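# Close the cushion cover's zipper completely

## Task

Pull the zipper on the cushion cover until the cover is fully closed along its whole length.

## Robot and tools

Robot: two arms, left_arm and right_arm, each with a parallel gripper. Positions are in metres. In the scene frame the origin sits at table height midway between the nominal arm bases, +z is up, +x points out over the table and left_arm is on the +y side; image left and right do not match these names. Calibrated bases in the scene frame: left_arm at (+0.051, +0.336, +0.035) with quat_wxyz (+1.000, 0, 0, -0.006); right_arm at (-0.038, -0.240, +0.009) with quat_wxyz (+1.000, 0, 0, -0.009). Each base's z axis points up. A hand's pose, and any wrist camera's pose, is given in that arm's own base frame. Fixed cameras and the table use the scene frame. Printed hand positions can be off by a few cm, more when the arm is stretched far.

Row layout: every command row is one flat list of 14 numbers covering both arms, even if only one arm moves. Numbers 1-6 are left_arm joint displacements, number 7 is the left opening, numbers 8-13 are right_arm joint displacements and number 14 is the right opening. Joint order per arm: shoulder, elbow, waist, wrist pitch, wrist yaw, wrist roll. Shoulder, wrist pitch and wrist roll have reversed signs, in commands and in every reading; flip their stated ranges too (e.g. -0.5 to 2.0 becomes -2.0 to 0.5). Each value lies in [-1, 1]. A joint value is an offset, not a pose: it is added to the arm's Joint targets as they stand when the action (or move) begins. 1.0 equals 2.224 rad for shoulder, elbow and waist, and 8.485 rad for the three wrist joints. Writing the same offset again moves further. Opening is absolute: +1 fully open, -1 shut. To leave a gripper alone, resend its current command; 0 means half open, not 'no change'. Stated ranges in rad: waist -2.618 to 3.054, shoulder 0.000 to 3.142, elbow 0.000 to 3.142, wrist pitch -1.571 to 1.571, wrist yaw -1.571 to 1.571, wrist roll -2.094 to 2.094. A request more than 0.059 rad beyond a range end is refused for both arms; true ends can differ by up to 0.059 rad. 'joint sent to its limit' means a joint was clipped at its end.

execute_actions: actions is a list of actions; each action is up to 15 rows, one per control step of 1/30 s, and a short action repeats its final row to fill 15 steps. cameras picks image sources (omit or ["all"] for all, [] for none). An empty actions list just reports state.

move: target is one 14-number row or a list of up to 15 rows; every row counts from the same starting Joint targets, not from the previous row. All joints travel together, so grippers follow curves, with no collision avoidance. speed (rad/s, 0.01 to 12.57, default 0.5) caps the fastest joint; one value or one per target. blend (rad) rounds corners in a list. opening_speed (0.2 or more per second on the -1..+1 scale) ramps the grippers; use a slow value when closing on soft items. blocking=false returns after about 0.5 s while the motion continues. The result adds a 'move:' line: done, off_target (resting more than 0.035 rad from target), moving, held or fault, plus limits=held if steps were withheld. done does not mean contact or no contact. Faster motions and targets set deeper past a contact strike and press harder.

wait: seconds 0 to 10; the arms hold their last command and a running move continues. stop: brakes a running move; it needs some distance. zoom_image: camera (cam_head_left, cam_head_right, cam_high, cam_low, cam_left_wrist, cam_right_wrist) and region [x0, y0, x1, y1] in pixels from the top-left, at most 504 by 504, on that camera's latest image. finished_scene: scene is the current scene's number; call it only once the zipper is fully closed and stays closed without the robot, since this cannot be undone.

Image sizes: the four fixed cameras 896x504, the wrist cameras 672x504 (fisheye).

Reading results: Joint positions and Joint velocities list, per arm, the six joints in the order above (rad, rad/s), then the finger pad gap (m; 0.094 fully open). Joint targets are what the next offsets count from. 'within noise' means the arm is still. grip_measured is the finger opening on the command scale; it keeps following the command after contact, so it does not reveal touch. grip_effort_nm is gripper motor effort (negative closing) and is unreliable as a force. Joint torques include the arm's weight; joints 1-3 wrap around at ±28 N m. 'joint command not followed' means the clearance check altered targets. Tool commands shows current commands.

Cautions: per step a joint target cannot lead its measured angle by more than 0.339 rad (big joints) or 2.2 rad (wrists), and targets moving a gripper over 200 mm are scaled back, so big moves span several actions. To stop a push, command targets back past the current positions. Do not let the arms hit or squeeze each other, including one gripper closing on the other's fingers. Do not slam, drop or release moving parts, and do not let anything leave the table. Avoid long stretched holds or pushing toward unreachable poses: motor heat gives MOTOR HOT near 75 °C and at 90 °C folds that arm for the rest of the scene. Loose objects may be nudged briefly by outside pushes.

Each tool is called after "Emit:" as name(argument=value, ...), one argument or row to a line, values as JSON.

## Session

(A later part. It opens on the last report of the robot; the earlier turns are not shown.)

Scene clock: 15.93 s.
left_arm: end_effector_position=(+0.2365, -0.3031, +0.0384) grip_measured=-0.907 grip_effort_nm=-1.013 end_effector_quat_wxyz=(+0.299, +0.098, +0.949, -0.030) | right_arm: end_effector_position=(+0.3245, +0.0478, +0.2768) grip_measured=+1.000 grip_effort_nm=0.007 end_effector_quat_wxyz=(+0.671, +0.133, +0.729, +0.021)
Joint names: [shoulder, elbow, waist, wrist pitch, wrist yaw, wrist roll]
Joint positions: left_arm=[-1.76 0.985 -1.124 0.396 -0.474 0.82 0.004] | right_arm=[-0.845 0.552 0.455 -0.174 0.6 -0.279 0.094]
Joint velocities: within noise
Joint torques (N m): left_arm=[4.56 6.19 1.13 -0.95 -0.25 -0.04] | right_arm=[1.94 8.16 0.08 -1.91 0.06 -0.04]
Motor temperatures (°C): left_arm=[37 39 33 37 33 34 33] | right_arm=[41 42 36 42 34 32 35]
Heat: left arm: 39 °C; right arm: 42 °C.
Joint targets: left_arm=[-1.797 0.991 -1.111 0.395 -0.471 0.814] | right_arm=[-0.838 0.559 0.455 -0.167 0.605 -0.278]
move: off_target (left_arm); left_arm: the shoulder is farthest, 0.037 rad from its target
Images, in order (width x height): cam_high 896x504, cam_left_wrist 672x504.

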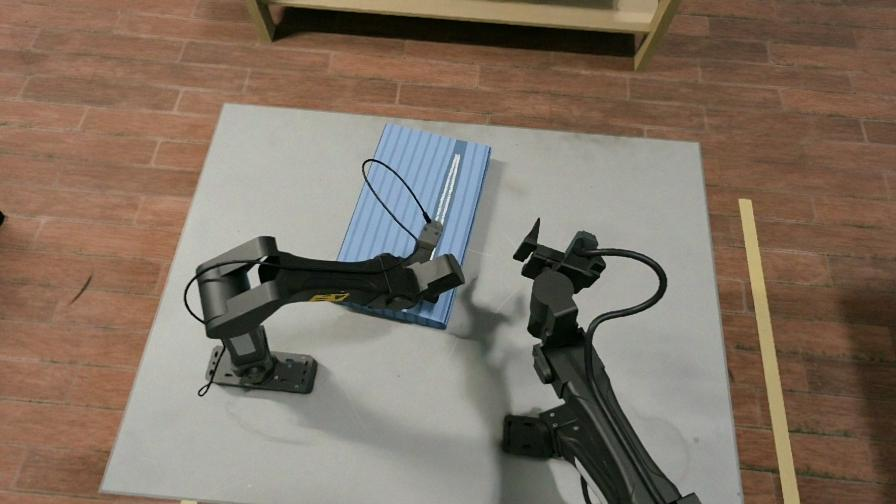

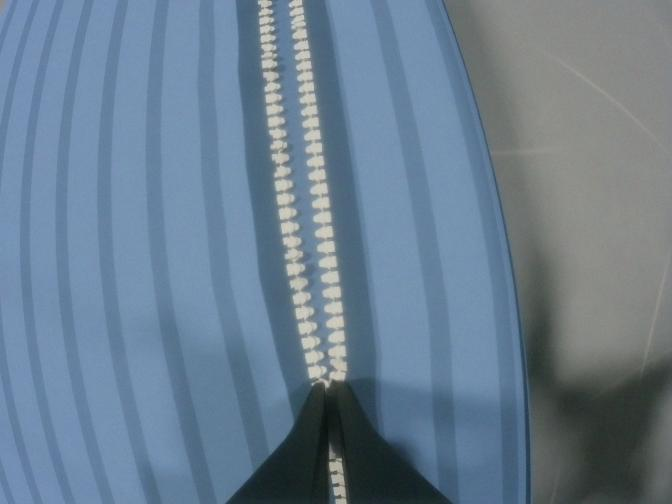

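Emit:
move(
  target=[0,0,0,0,0,0,-1,-0.6308,0.6237,-0.0369,0.1083,-0.0713,0.0328,-1],
  speed=0.8,
)

Emit:
zoom_image(
  camera="cam_high",
  region=[320, 100, 600, 340],
)

Scene clock: 19.20 s.
left_arm: end_effector_position=(+0.2365, -0.3031, +0.0385) grip_measured=-0.907 grip_effort_nm=-1.013 end_effector_quat_wxyz=(+0.299, +0.099, +0.949, -0.030) | right_arm: end_effector_position=(+0.5217, +0.2062, +0.0981) grip_measured=-0.993 grip_effort_nm=-0.349 end_effector_quat_wxyz=(+0.265, -0.177, +0.947, +0.046)
Joint names: [shoulder, elbow, waist, wrist pitch, wrist yaw, wrist roll]
Joint positions: left_arm=[-1.76 0.985 -1.124 0.396 -0.474 0.819 0.004] | right_arm=[-2.225 1.915 0.378 0.716 0.01 -0.005 0]
Joint velocities: within noise
Joint torques (N m): left_arm=[4.55 6.2 1.1 -0.95 -0.25 -0.04] | right_arm=[12.7 9.83 -0.47 -1.07 -0.12 0.05]
Motor temperatures (°C): left_arm=[37 39 33 37 33 34 33] | right_arm=[42 43 36 42 34 32 35]
Heat: left arm: 39 °C; right arm: 43 °C.
Joint targets: left_arm=[-1.797 0.991 -1.111 0.394 -0.471 0.814] | right_arm=[-2.242 1.946 0.373 0.752 0.000 0.001]
move: off_target (left_arm, right_arm); left_arm: the shoulder is farthest, 0.037 rad from its target; right_arm: the wrist pitch is farthest, 0.036 rad from its target

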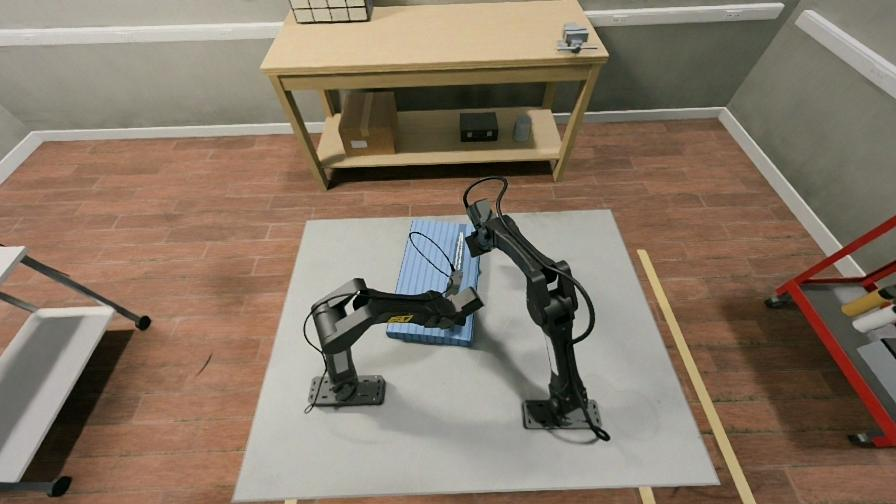

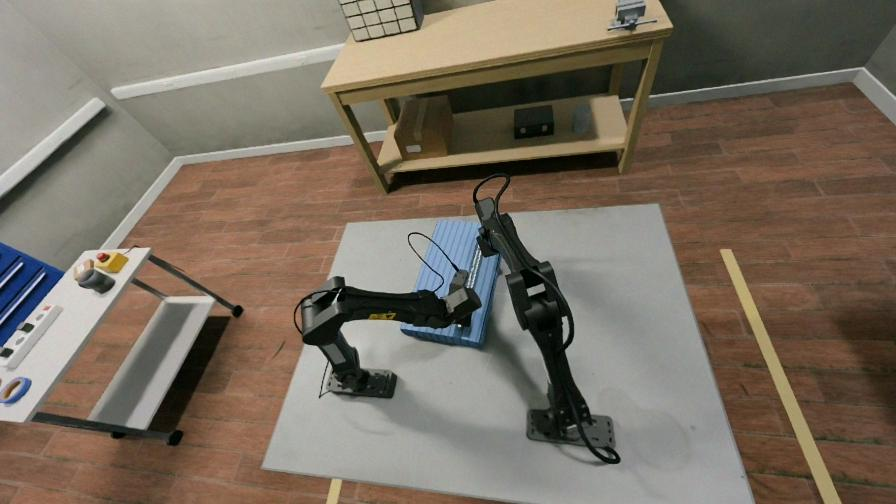

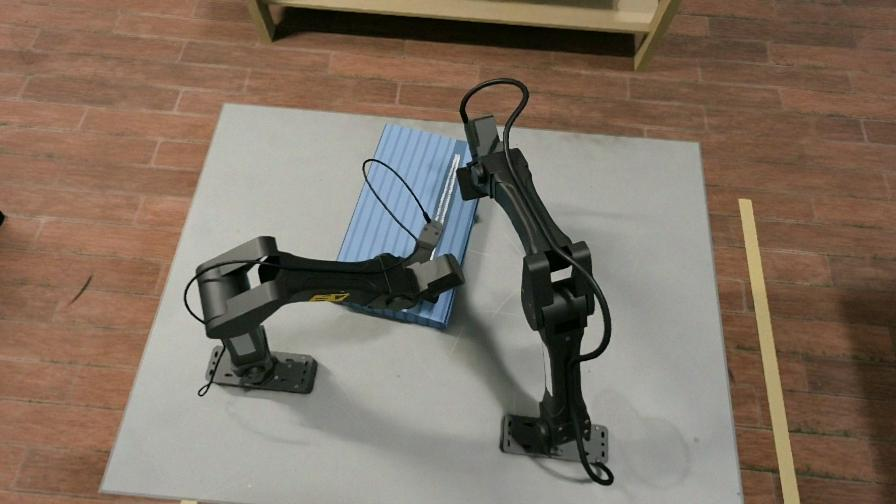

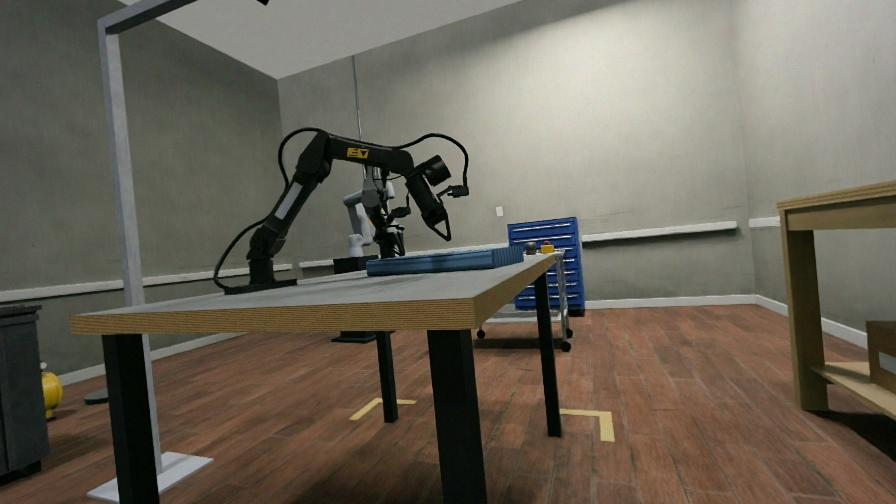

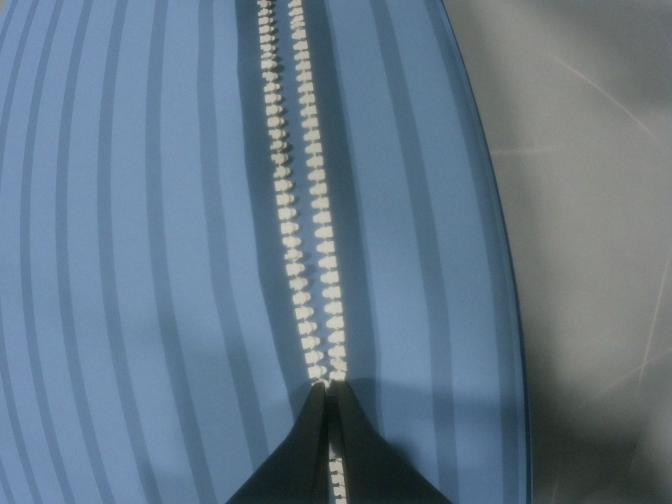

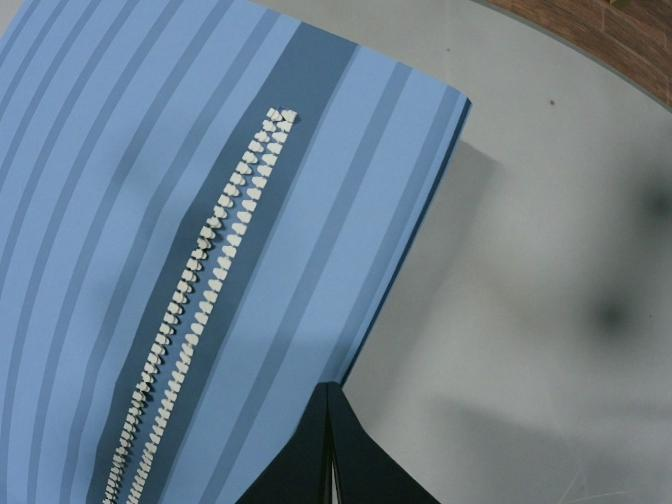

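Scaled by 1.800 from the camera's 896x504 image, which has a finer 1280x720 frame.

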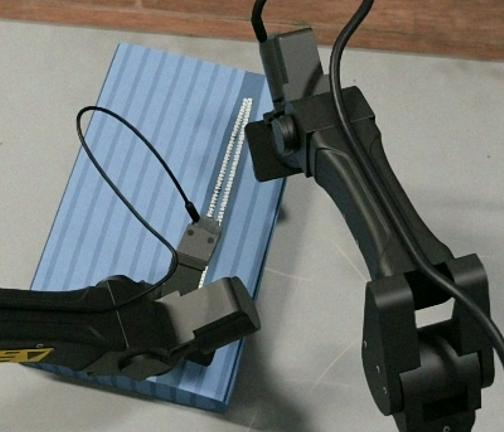

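Emit:
move(
  target=[
    [0,0,0,0,0,0,-1,0,0,0.027,0,0,0,-1],
    [0,0,0,0,0,0,-1,-0.011,-0.0414,0.027,-0.0137,0,0,-1],
  ],
  speed=0.3,
  cameras=["cam_right_wrist","cam_low"],
)

Scene clock: 20.73 s.
left_arm: end_effector_position=(+0.2365, -0.3031, +0.0385) grip_measured=-0.907 grip_effort_nm=-1.009 end_effector_quat_wxyz=(+0.299, +0.099, +0.949, -0.030) | right_arm: end_effector_position=(+0.5130, +0.2403, +0.0819) grip_measured=-0.993 grip_effort_nm=-0.354 end_effector_quat_wxyz=(+0.270, -0.206, +0.939, +0.058)
Joint names: [shoulder, elbow, waist, wrist pitch, wrist yaw, wrist roll]
Joint positions: left_arm=[-1.76 0.985 -1.124 0.396 -0.474 0.819 0.004] | right_arm=[-2.243 1.872 0.438 0.639 0.006 -0.005 0]
Joint velocities: within noise
Joint torques (N m): left_arm=[4.56 6.19 1.11 -0.95 -0.25 -0.04] | right_arm=[12.34 5.71 -0.44 -1.48 -0.04 0.07]
Motor temperatures (°C): left_arm=[37 39 33 37 33 34 33] | right_arm=[43 43 36 41 34 32 35]
Heat: left arm: 39 °C; right arm: 43 °C.
Joint targets: left_arm=[-1.797 0.991 -1.111 0.394 -0.471 0.814] | right_arm=[-2.266 1.854 0.433 0.636 0.000 0.001]
move: off_target (left_arm); left_arm: the shoulder is farthest, 0.037 rad from its target
Images, in order (width x height): cam_low 896x504, cam_right_wrist 672x504.

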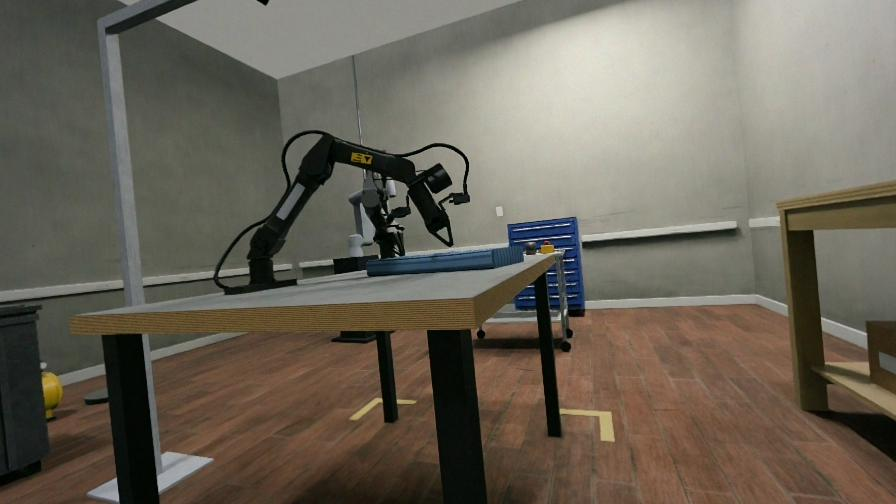

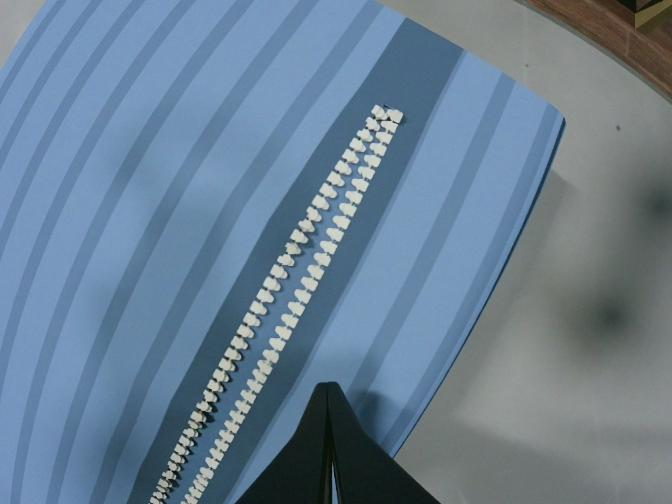

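Emit:
move(
  target=[0,0,0,0,0,0,-1,-0.0108,-0.0407,0,-0.0135,0,0,-1],
  speed=0.15,
  cameras=["cam_right_wrist","cam_low"],
)

Scene clock: 22.17 s.
left_arm: end_effector_position=(+0.2365, -0.3031, +0.0385) grip_measured=-0.907 grip_effort_nm=-1.013 end_effector_quat_wxyz=(+0.299, +0.099, +0.949, -0.030) | right_arm: end_effector_position=(+0.5185, +0.2429, +0.0635) grip_measured=-0.993 grip_effort_nm=-0.349 end_effector_quat_wxyz=(+0.288, -0.205, +0.933, +0.062)
Joint names: [shoulder, elbow, waist, wrist pitch, wrist yaw, wrist roll]
Joint positions: left_arm=[-1.76 0.985 -1.124 0.396 -0.474 0.819 0.004] | right_arm=[-2.253 1.794 0.438 0.513 0.006 -0.005 0]
Joint velocities: within noise
Joint torques (N m): left_arm=[4.57 6.2 1.11 -0.95 -0.25 -0.04] | right_arm=[11.18 4.92 -0.43 -1.42 -0.03 0.05]
Motor temperatures (°C): left_arm=[37 39 33 37 33 34 33] | right_arm=[43 43 36 41 34 32 35]
Heat: left arm: 39 °C; right arm: 43 °C.
Joint targets: left_arm=[-1.797 0.991 -1.111 0.394 -0.471 0.814] | right_arm=[-2.290 1.764 0.433 0.521 0.000 0.001]
move: off_target (left_arm, right_arm); left_arm: the shoulder is farthest, 0.037 rad from its target; right_arm: the shoulder is farthest, 0.037 rad from its target
Images, in order (width x height): cam_low 896x504, cam_right_wrist 672x504.

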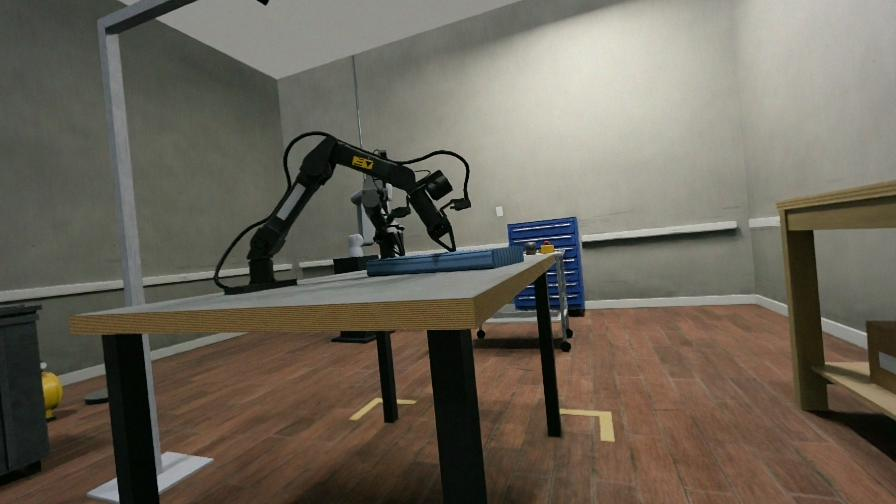

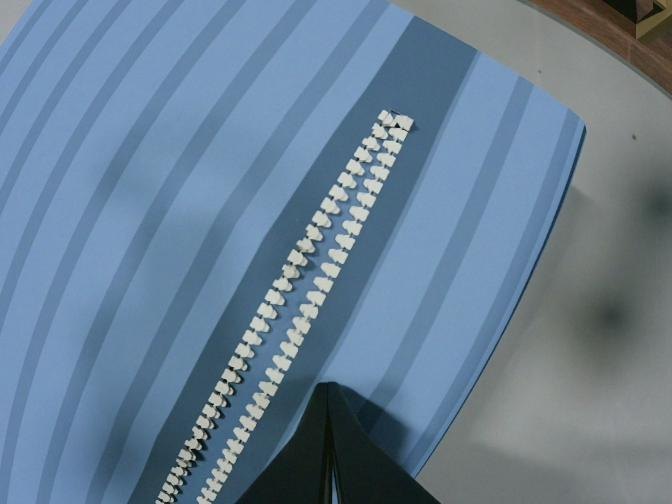

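Emit:
move(
  target=[0,0,0,0,0,0,-1,-0.0066,-0.0246,0,-0.0082,0,0,-1],
  speed=0.15,
  cameras=["cam_right_wrist"],
)

Scene clock: 23.43 s.
left_arm: end_effector_position=(+0.2365, -0.3031, +0.0385) grip_measured=-0.907 grip_effort_nm=-1.013 end_effector_quat_wxyz=(+0.299, +0.099, +0.949, -0.030) | right_arm: end_effector_position=(+0.5278, +0.2472, +0.0626) grip_measured=-0.993 grip_effort_nm=-0.354 end_effector_quat_wxyz=(+0.318, -0.202, +0.924, +0.069)
Joint names: [shoulder, elbow, waist, wrist pitch, wrist yaw, wrist roll]
Joint positions: left_arm=[-1.76 0.985 -1.124 0.396 -0.474 0.819 0.004] | right_arm=[-2.253 1.752 0.438 0.407 0.006 -0.005 0]
Joint velocities: within noise
Joint torques (N m): left_arm=[4.56 6.2 1.11 -0.95 -0.26 -0.04] | right_arm=[10.02 3.99 -0.44 -1.2 -0.07 0.05]
Motor temperatures (°C): left_arm=[37 39 33 37 33 34 33] | right_arm=[44 42 36 41 34 32 35]
Heat: left arm: 39 °C; right arm: 44 °C.
Joint targets: left_arm=[-1.797 0.991 -1.111 0.395 -0.471 0.814] | right_arm=[-2.305 1.709 0.433 0.452 0.000 0.001]
move: off_target (left_arm, right_arm); left_arm: the shoulder is farthest, 0.037 rad from its target; right_arm: the shoulder is farthest, 0.052 rad from its target
Images, in order (width x height): cam_right_wrist 672x504.

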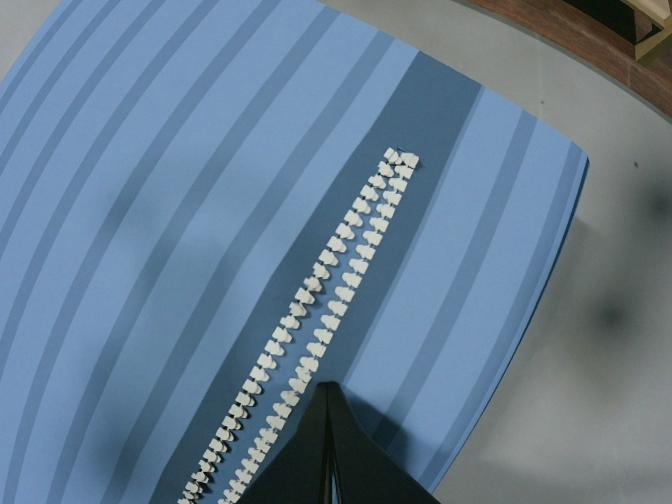

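Emit:
move(
  target=[0,0,0,0,0,0,-1,-0.0135,-0.0135,0,0,0,0,-1],
  speed=0.15,
  cameras=["cam_right_wrist"],
)

Scene clock: 24.27 s.
left_arm: end_effector_position=(+0.2365, -0.3031, +0.0385) grip_measured=-0.907 grip_effort_nm=-1.013 end_effector_quat_wxyz=(+0.299, +0.099, +0.949, -0.030) | right_arm: end_effector_position=(+0.5285, +0.2476, +0.0604) grip_measured=-0.993 grip_effort_nm=-0.354 end_effector_quat_wxyz=(+0.322, -0.202, +0.922, +0.070)
Joint names: [shoulder, elbow, waist, wrist pitch, wrist yaw, wrist roll]
Joint positions: left_arm=[-1.76 0.985 -1.124 0.396 -0.474 0.819 0.004] | right_arm=[-2.253 1.737 0.438 0.383 0.006 -0.005 0]
Joint velocities: within noise
Joint torques (N m): left_arm=[4.59 6.19 1.11 -0.95 -0.25 -0.04] | right_arm=[7.62 2.95 -0.24 -0.97 -0.05 0.06]
Motor temperatures (°C): left_arm=[37 39 33 37 33 34 33] | right_arm=[44 42 36 41 34 32 35]
Heat: left arm: 39 °C; right arm: 44 °C.
Joint targets: left_arm=[-1.797 0.991 -1.111 0.395 -0.471 0.814] | right_arm=[-2.335 1.679 0.433 0.452 0.000 0.001]
move: off_target (left_arm, right_arm); left_arm: the shoulder is farthest, 0.037 rad from its target; right_arm: the shoulder is farthest, 0.082 rad from its target
Images, in order (width x height): cam_right_wrist 672x504.

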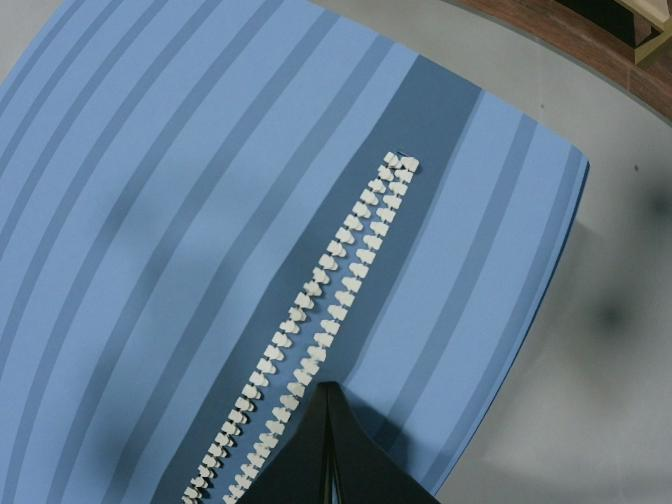

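Emit:
move(
  target=[0,0,0,0,0,0,-1,-0.036,-0.02,0,0,0,0,-1],
  speed=0.15,
  cameras=[],
)

Emit:
move(
  target=[-0.0557,0.0708,0.0624,-0.0029,0.0069,-0.0164,-1,0,0,0,0,0,0,-1],
  speed=0.1,
)

Scene clock: 25.40 s.
left_arm: end_effector_position=(+0.2394, -0.3031, +0.0387) grip_measured=-0.907 grip_effort_nm=-1.013 end_effector_quat_wxyz=(+0.301, +0.095, +0.948, -0.031) | right_arm: end_effector_position=(+0.5328, +0.2496, +0.0568) grip_measured=-0.993 grip_effort_nm=-0.359 end_effector_quat_wxyz=(+0.333, -0.201, +0.918, +0.072)
Joint names: [shoulder, elbow, waist, wrist pitch, wrist yaw, wrist roll]
Joint positions: left_arm=[-1.762 0.985 -1.118 0.386 -0.475 0.819 0.004] | right_arm=[-2.261 1.721 0.438 0.335 0.006 -0.005 0]
Joint velocities: within noise
Joint torques (N m): left_arm=[4.77 6.2 0.54 -0.85 -0.24 -0.04] | right_arm=[1.72 0.73 -0.32 -0.58 -0.05 0.04]
Motor temperatures (°C): left_arm=[37 39 33 37 33 34 33] | right_arm=[44 42 36 41 34 32 35]
Heat: left arm: 39 °C; right arm: 44 °C.
Joint targets: left_arm=[-1.797 0.991 -1.111 0.394 -0.471 0.814] | right_arm=[-2.415 1.634 0.433 0.452 0.000 0.001]
move: off_target (right_arm); right_arm: the shoulder is farthest, 0.154 rad from its target
No camera images: "cameras" was empty.

Scene clock: 27.43 s.
left_arm: end_effector_position=(+0.2964, -0.3113, +0.0402) grip_measured=-0.907 grip_effort_nm=-1.013 end_effector_quat_wxyz=(+0.299, +0.097, +0.949, -0.025) | right_arm: end_effector_position=(+0.5374, +0.2517, +0.0574) grip_measured=-0.993 grip_effort_nm=-0.354 end_effector_quat_wxyz=(+0.343, -0.200, +0.915, +0.075)
Joint names: [shoulder, elbow, waist, wrist pitch, wrist yaw, wrist roll]
Joint positions: left_arm=[-1.879 1.139 -0.983 0.378 -0.423 0.681 0.004] | right_arm=[-2.269 1.721 0.438 0.306 0.006 -0.005 0]
Joint velocities: within noise
Joint torques (N m): left_arm=[5.41 6.6 0.94 -1.11 -0.14 -0.05] | right_arm=[2.36 0.68 -0.38 -0.31 -0.08 0.05]
Motor temperatures (°C): left_arm=[37 39 33 37 33 34 33] | right_arm=[43 42 36 41 34 32 35]
Heat: left arm: 39 °C; right arm: 43 °C.
Joint targets: left_arm=[-1.921 1.149 -0.972 0.370 -0.412 0.675] | right_arm=[-2.415 1.635 0.433 0.452 0.000 0.001]
move: off_target (left_arm, right_arm); left_arm: the shoulder is farthest, 0.042 rad from its target; right_arm: the shoulder is farthest, 0.146 rad from its target

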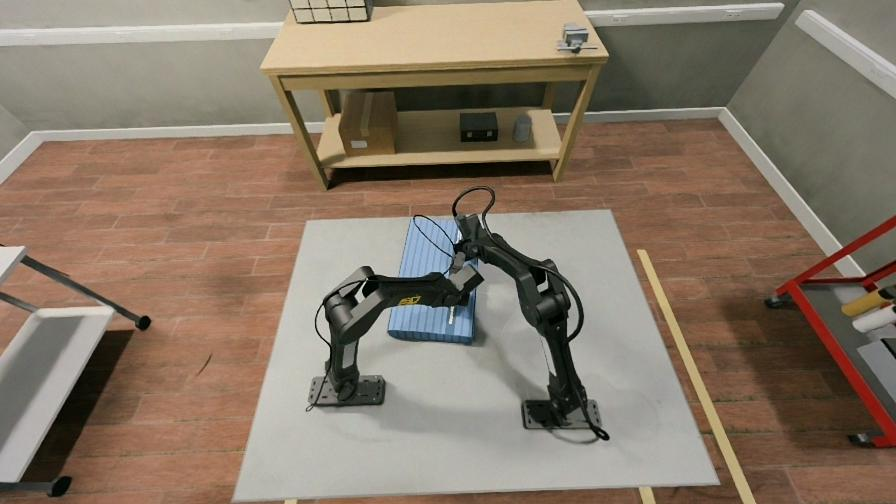

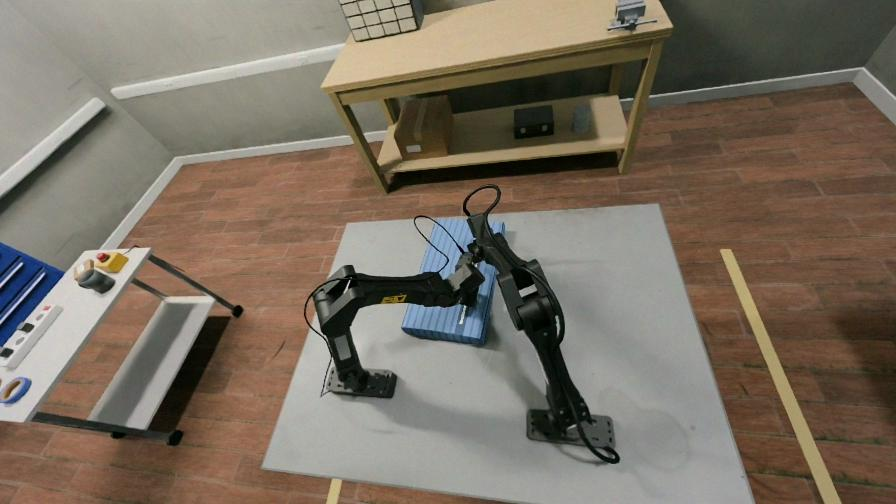

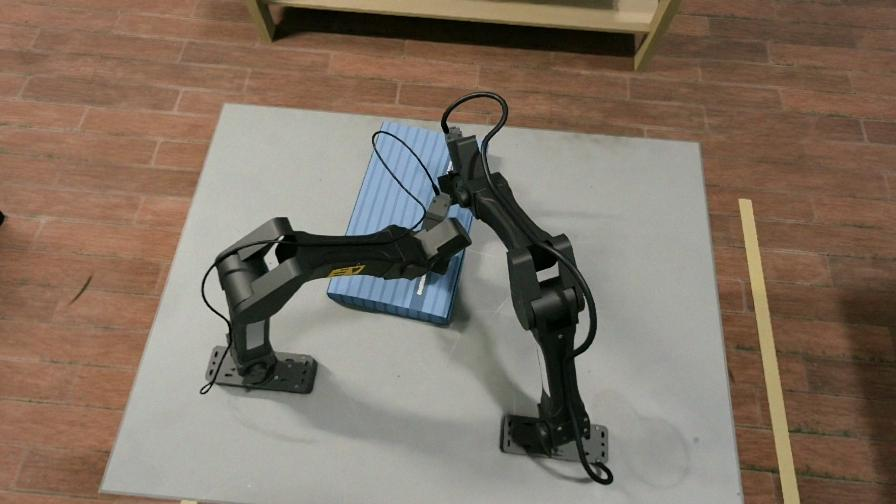

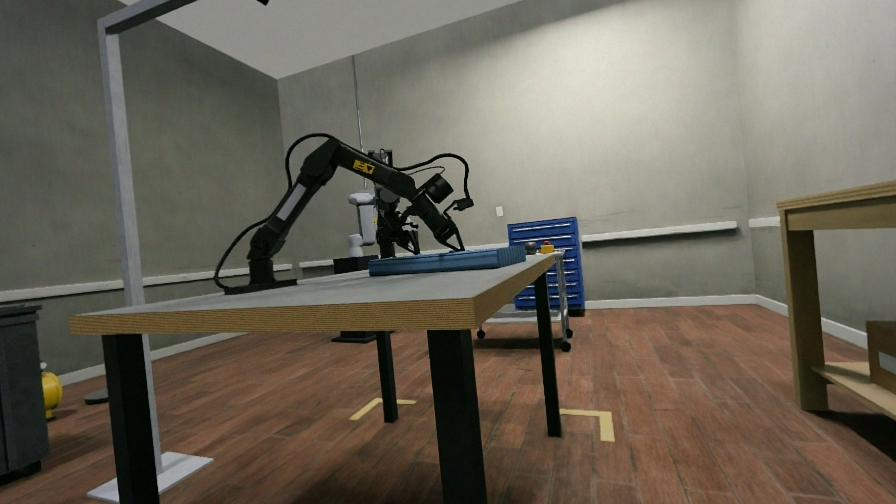

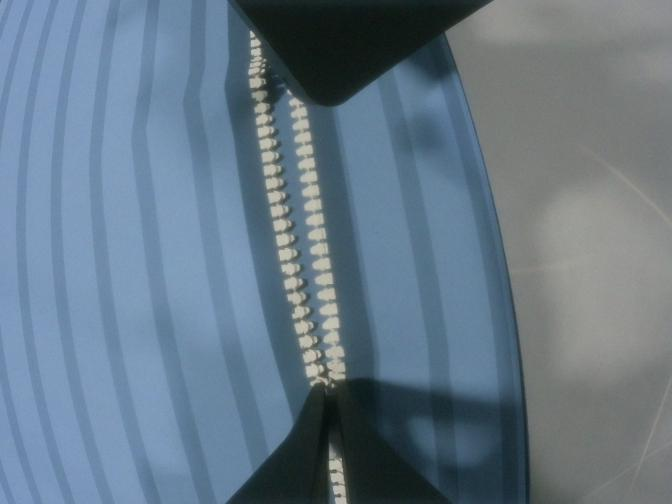

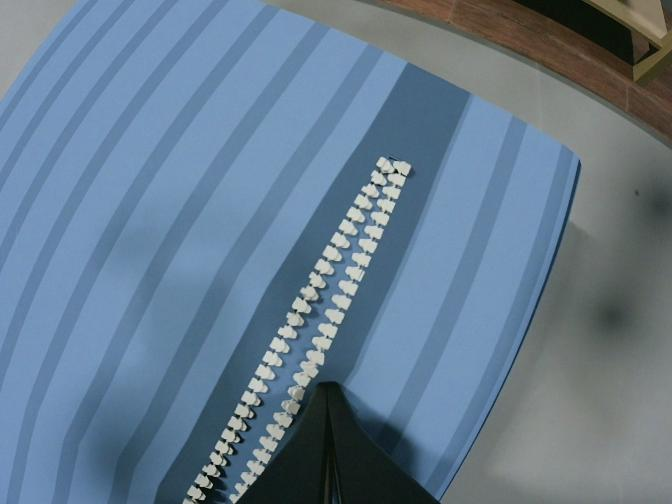

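Emit:
move(
  target=[
    [0,0,0,0,0,0,-1,0.0967,0.1416,0,0.0057,0,0,-1],
    [0,0,0,0,0,0,-1,0.4609,-0.1956,-0.1497,0,0,-0.1768,-1],
    [0,0,0,0,0,0,-1,0.4609,-0.3741,-0.1497,-0.0094,0,-0.1768,-1],
    [0,0,0,0,0,0,-1,0.4609,-0.3741,0.08,-0.0094,0,-0.1768,-1],
  ],
  speed=0.8,
)

Emit:
zoom_image(
  camera="cam_high",
  region=[320, 120, 600, 360],
)

Scene clock: 28.70 s.
left_arm: end_effector_position=(+0.2969, -0.3113, +0.0404) grip_measured=-0.907 grip_effort_nm=-1.013 end_effector_quat_wxyz=(+0.300, +0.097, +0.949, -0.025) | right_arm: end_effector_position=(+0.5423, +0.2540, +0.0676) grip_measured=-0.993 grip_effort_nm=-0.349 end_effector_quat_wxyz=(+0.356, -0.199, +0.910, +0.077)
Joint names: [shoulder, elbow, waist, wrist pitch, wrist yaw, wrist roll]
Joint positions: left_arm=[-1.879 1.139 -0.982 0.376 -0.423 0.68 0.004] | right_arm=[-2.262 1.733 0.438 0.295 0.006 -0.005 0]
Joint velocities: within noise
Joint torques (N m): left_arm=[5.42 6.6 0.85 -1.09 -0.14 -0.04] | right_arm=[13.86 6.98 -0.09 -1.55 -0.01 -0.02]
Motor temperatures (°C): left_arm=[38 39 33 37 33 34 33] | right_arm=[43 42 36 41 34 32 35]
Heat: left arm: 39 °C; right arm: 43 °C.
Joint targets: left_arm=[-1.921 1.149 -0.972 0.370 -0.412 0.675] | right_arm=[-2.269 1.730 0.438 0.310 0.006 -0.005]
move: held (right_arm; a check stopped the path), off_target (left_arm); path passed 0 of 4 targets; limits=held; left_arm: the shoulder is farthest, 0.042 rad from its target; right_arm: the wrist roll is farthest, 1.495 rad from its target
joint command not followed: on one or more control steps a check withheld the commanded joint targets of the right arm, and it was not sent them on those steps.
cause: the commanded joint targets, or the way to them, would bring a part of the robot too close to another arm (this arm's wrist (the part past the wrist pitch) and the left arm's wrist camera).

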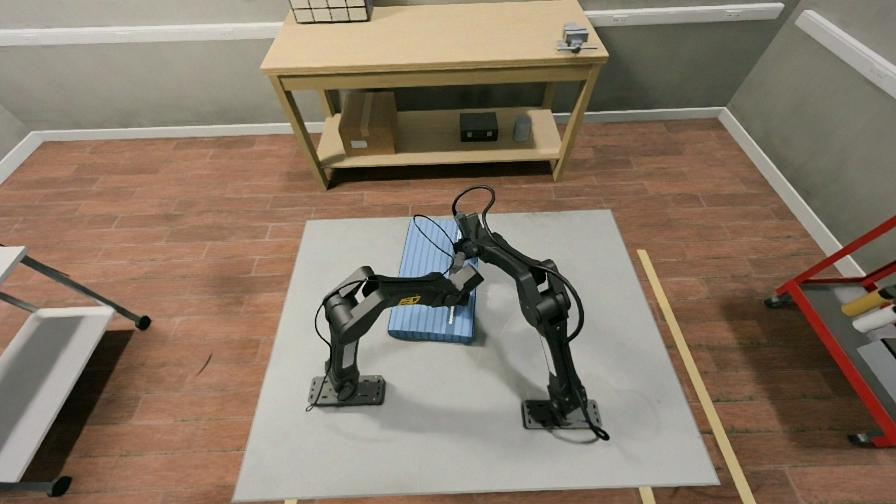

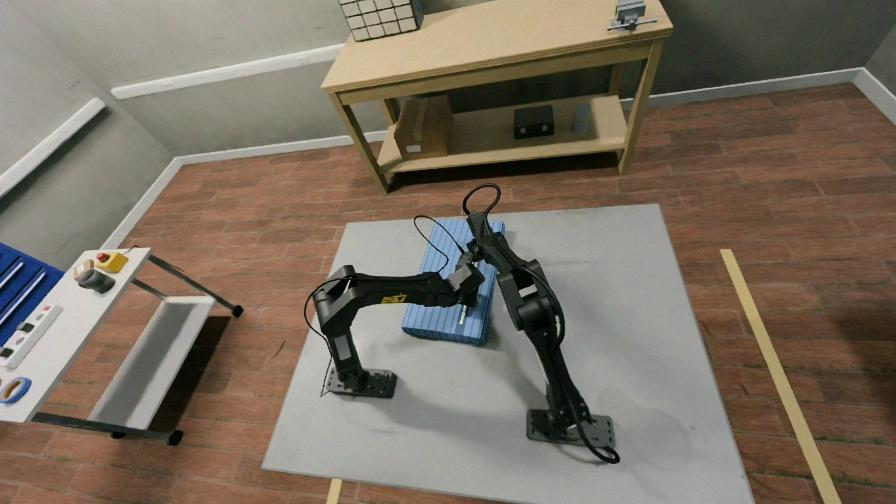

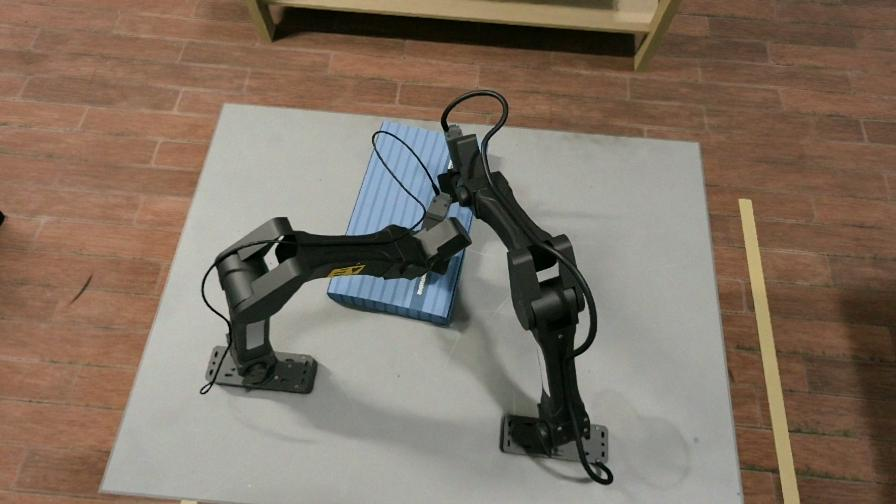

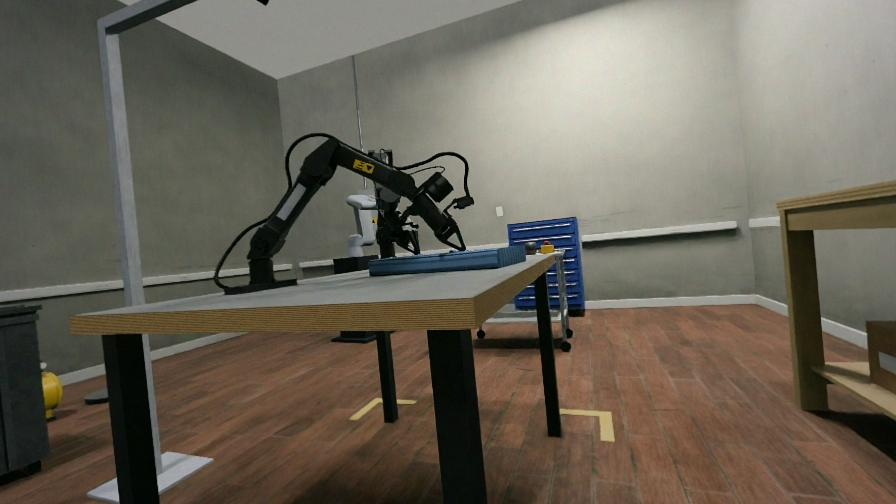

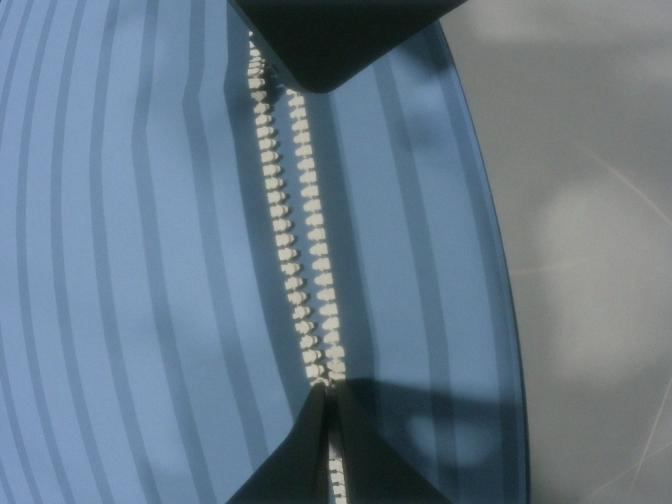

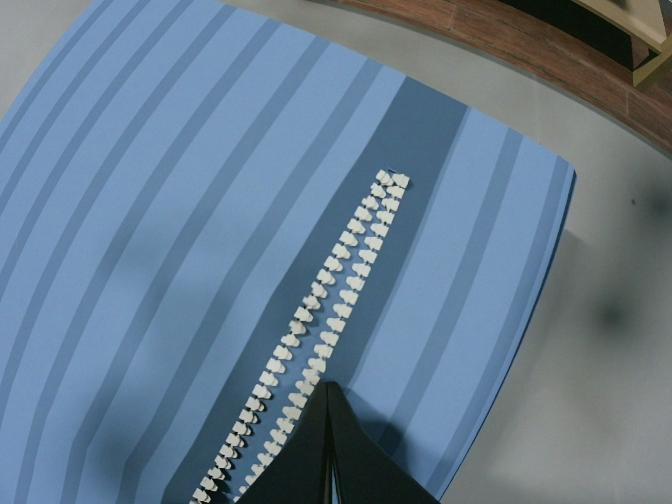

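Scaled by 1.800 from the camera's 896x504 image, which has a finer 1280x720 frame.

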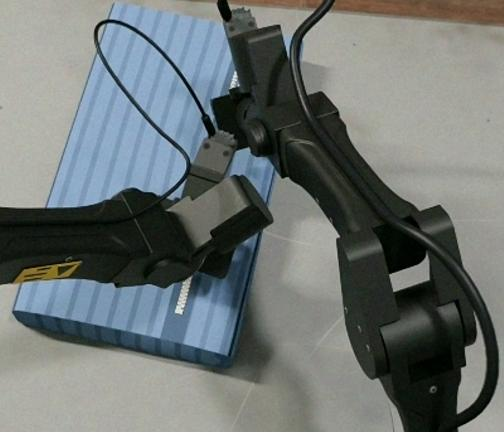

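Emit:
move(
  target=[
    [0,0,0,0,0,0,-1,0.0315,0.054,-0.03,0,0,0,-1],
    [0,0,0,0,0,0,-1,0.0315,0.054,-0.1745,0,0,0,-1],
    [0,0,0,0,0,0,-1,0.3952,-0.2383,-0.1745,0.0165,0,-0.1762,-1],
    [0,0,0,0,0,0,-1,0.3952,-0.4168,-0.1745,0.0074,0,-0.1762,-1],
    [0,0,0,0,0,0,-1,0.3952,-0.4168,0.0728,0.0074,0,-0.1762,-1],
  ],
  speed=0.8,
)

Emit:
zoom_image(
  camera="cam_high",
  region=[320, 120, 600, 360],
)

Scene clock: 33.53 s.
left_arm: end_effector_position=(+0.2969, -0.3113, +0.0404) grip_measured=-0.907 grip_effort_nm=-1.013 end_effector_quat_wxyz=(+0.300, +0.097, +0.949, -0.025) | right_arm: end_effector_position=(+0.2940, +0.2023, +0.0917) grip_measured=-0.993 grip_effort_nm=-0.354 end_effector_quat_wxyz=(+0.153, +0.413, +0.858, +0.264)
Joint names: [shoulder, elbow, waist, wrist pitch, wrist yaw, wrist roll]
Joint positions: left_arm=[-1.879 1.139 -0.982 0.376 -0.423 0.68 0.004] | right_arm=[-1.399 0.816 0.601 0.367 0.001 -1.498 0]
Joint velocities: within noise
Joint torques (N m): left_arm=[5.41 6.6 0.85 -1.09 -0.14 -0.03] | right_arm=[6.74 6 -0.02 -1.49 0.04 -0.04]
Motor temperatures (°C): left_arm=[38 40 33 37 33 34 33] | right_arm=[45 42 36 41 34 32 35]
Heat: left arm: 40 °C; right arm: 45 °C.
Joint targets: left_arm=[-1.921 1.149 -0.972 0.370 -0.412 0.675] | right_arm=[-1.390 0.803 0.600 0.373 0.006 -1.500]
move: off_target (left_arm); left_arm: the shoulder is farthest, 0.042 rad from its target

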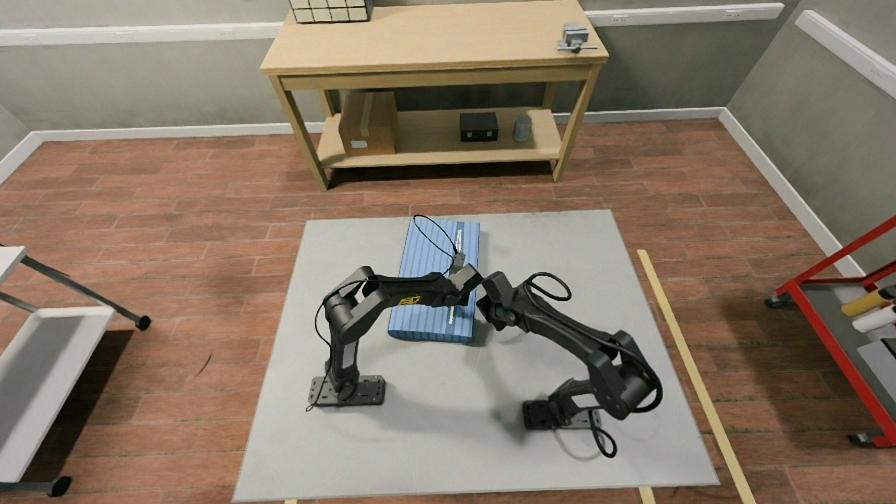

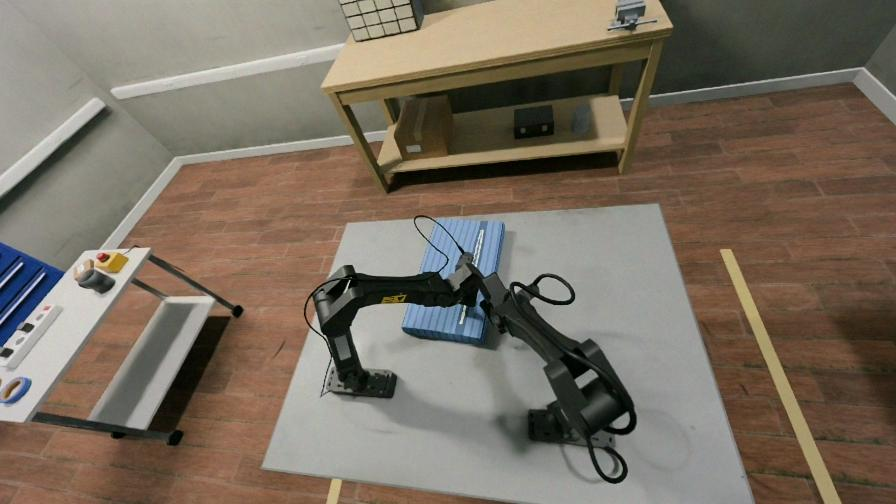

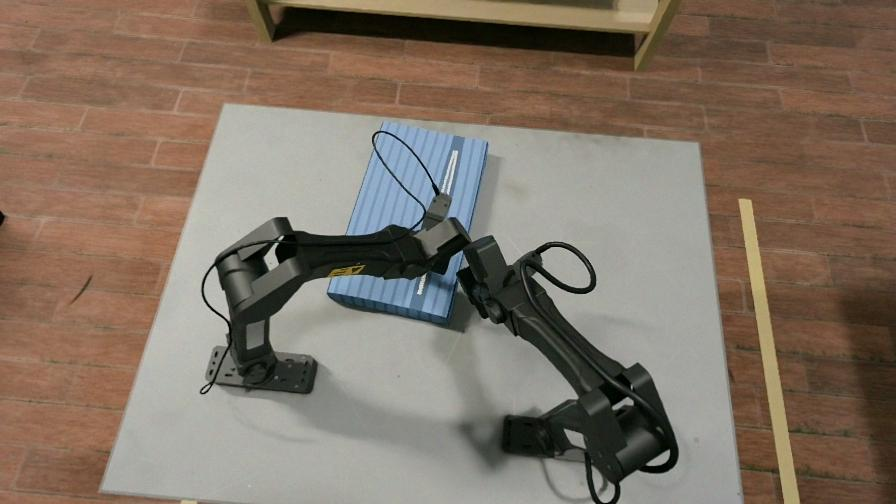

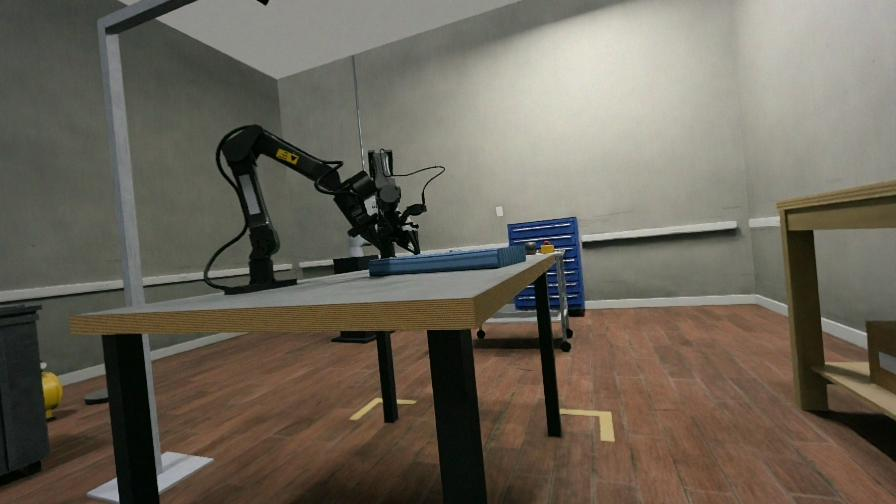

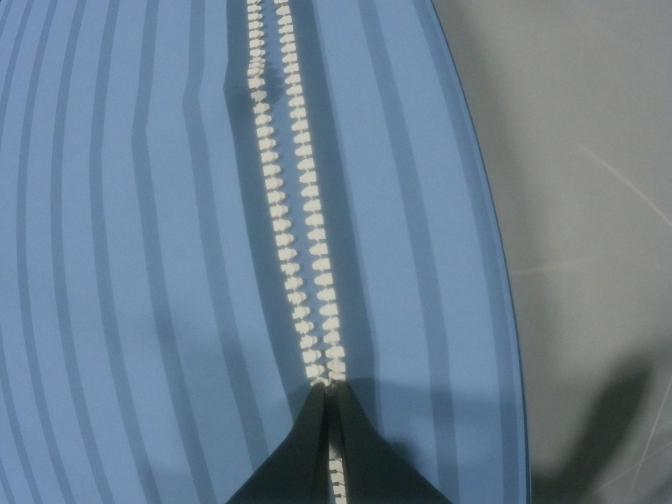

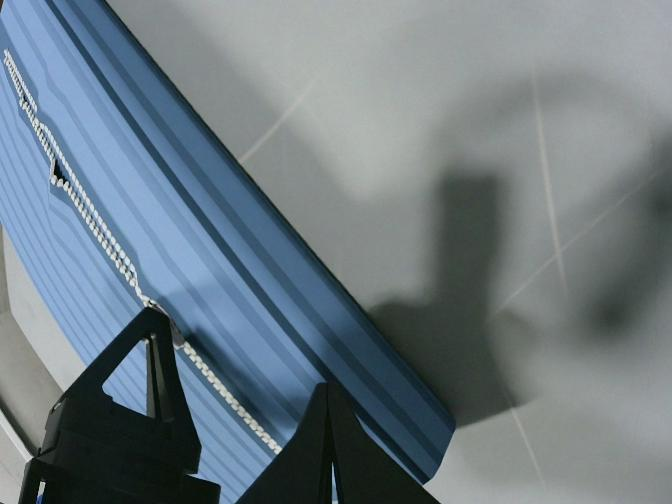

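Scaled by 1.800 from the camera's 896x504 image, which has a finer 1280x720 frame.

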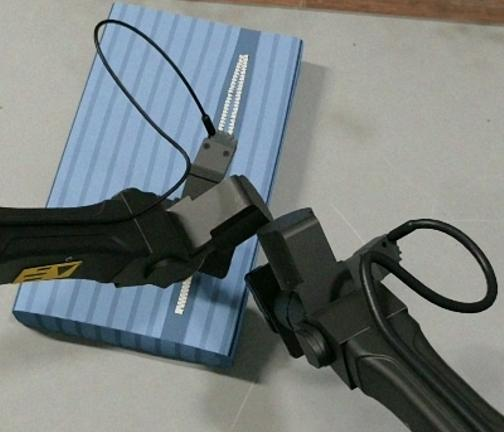

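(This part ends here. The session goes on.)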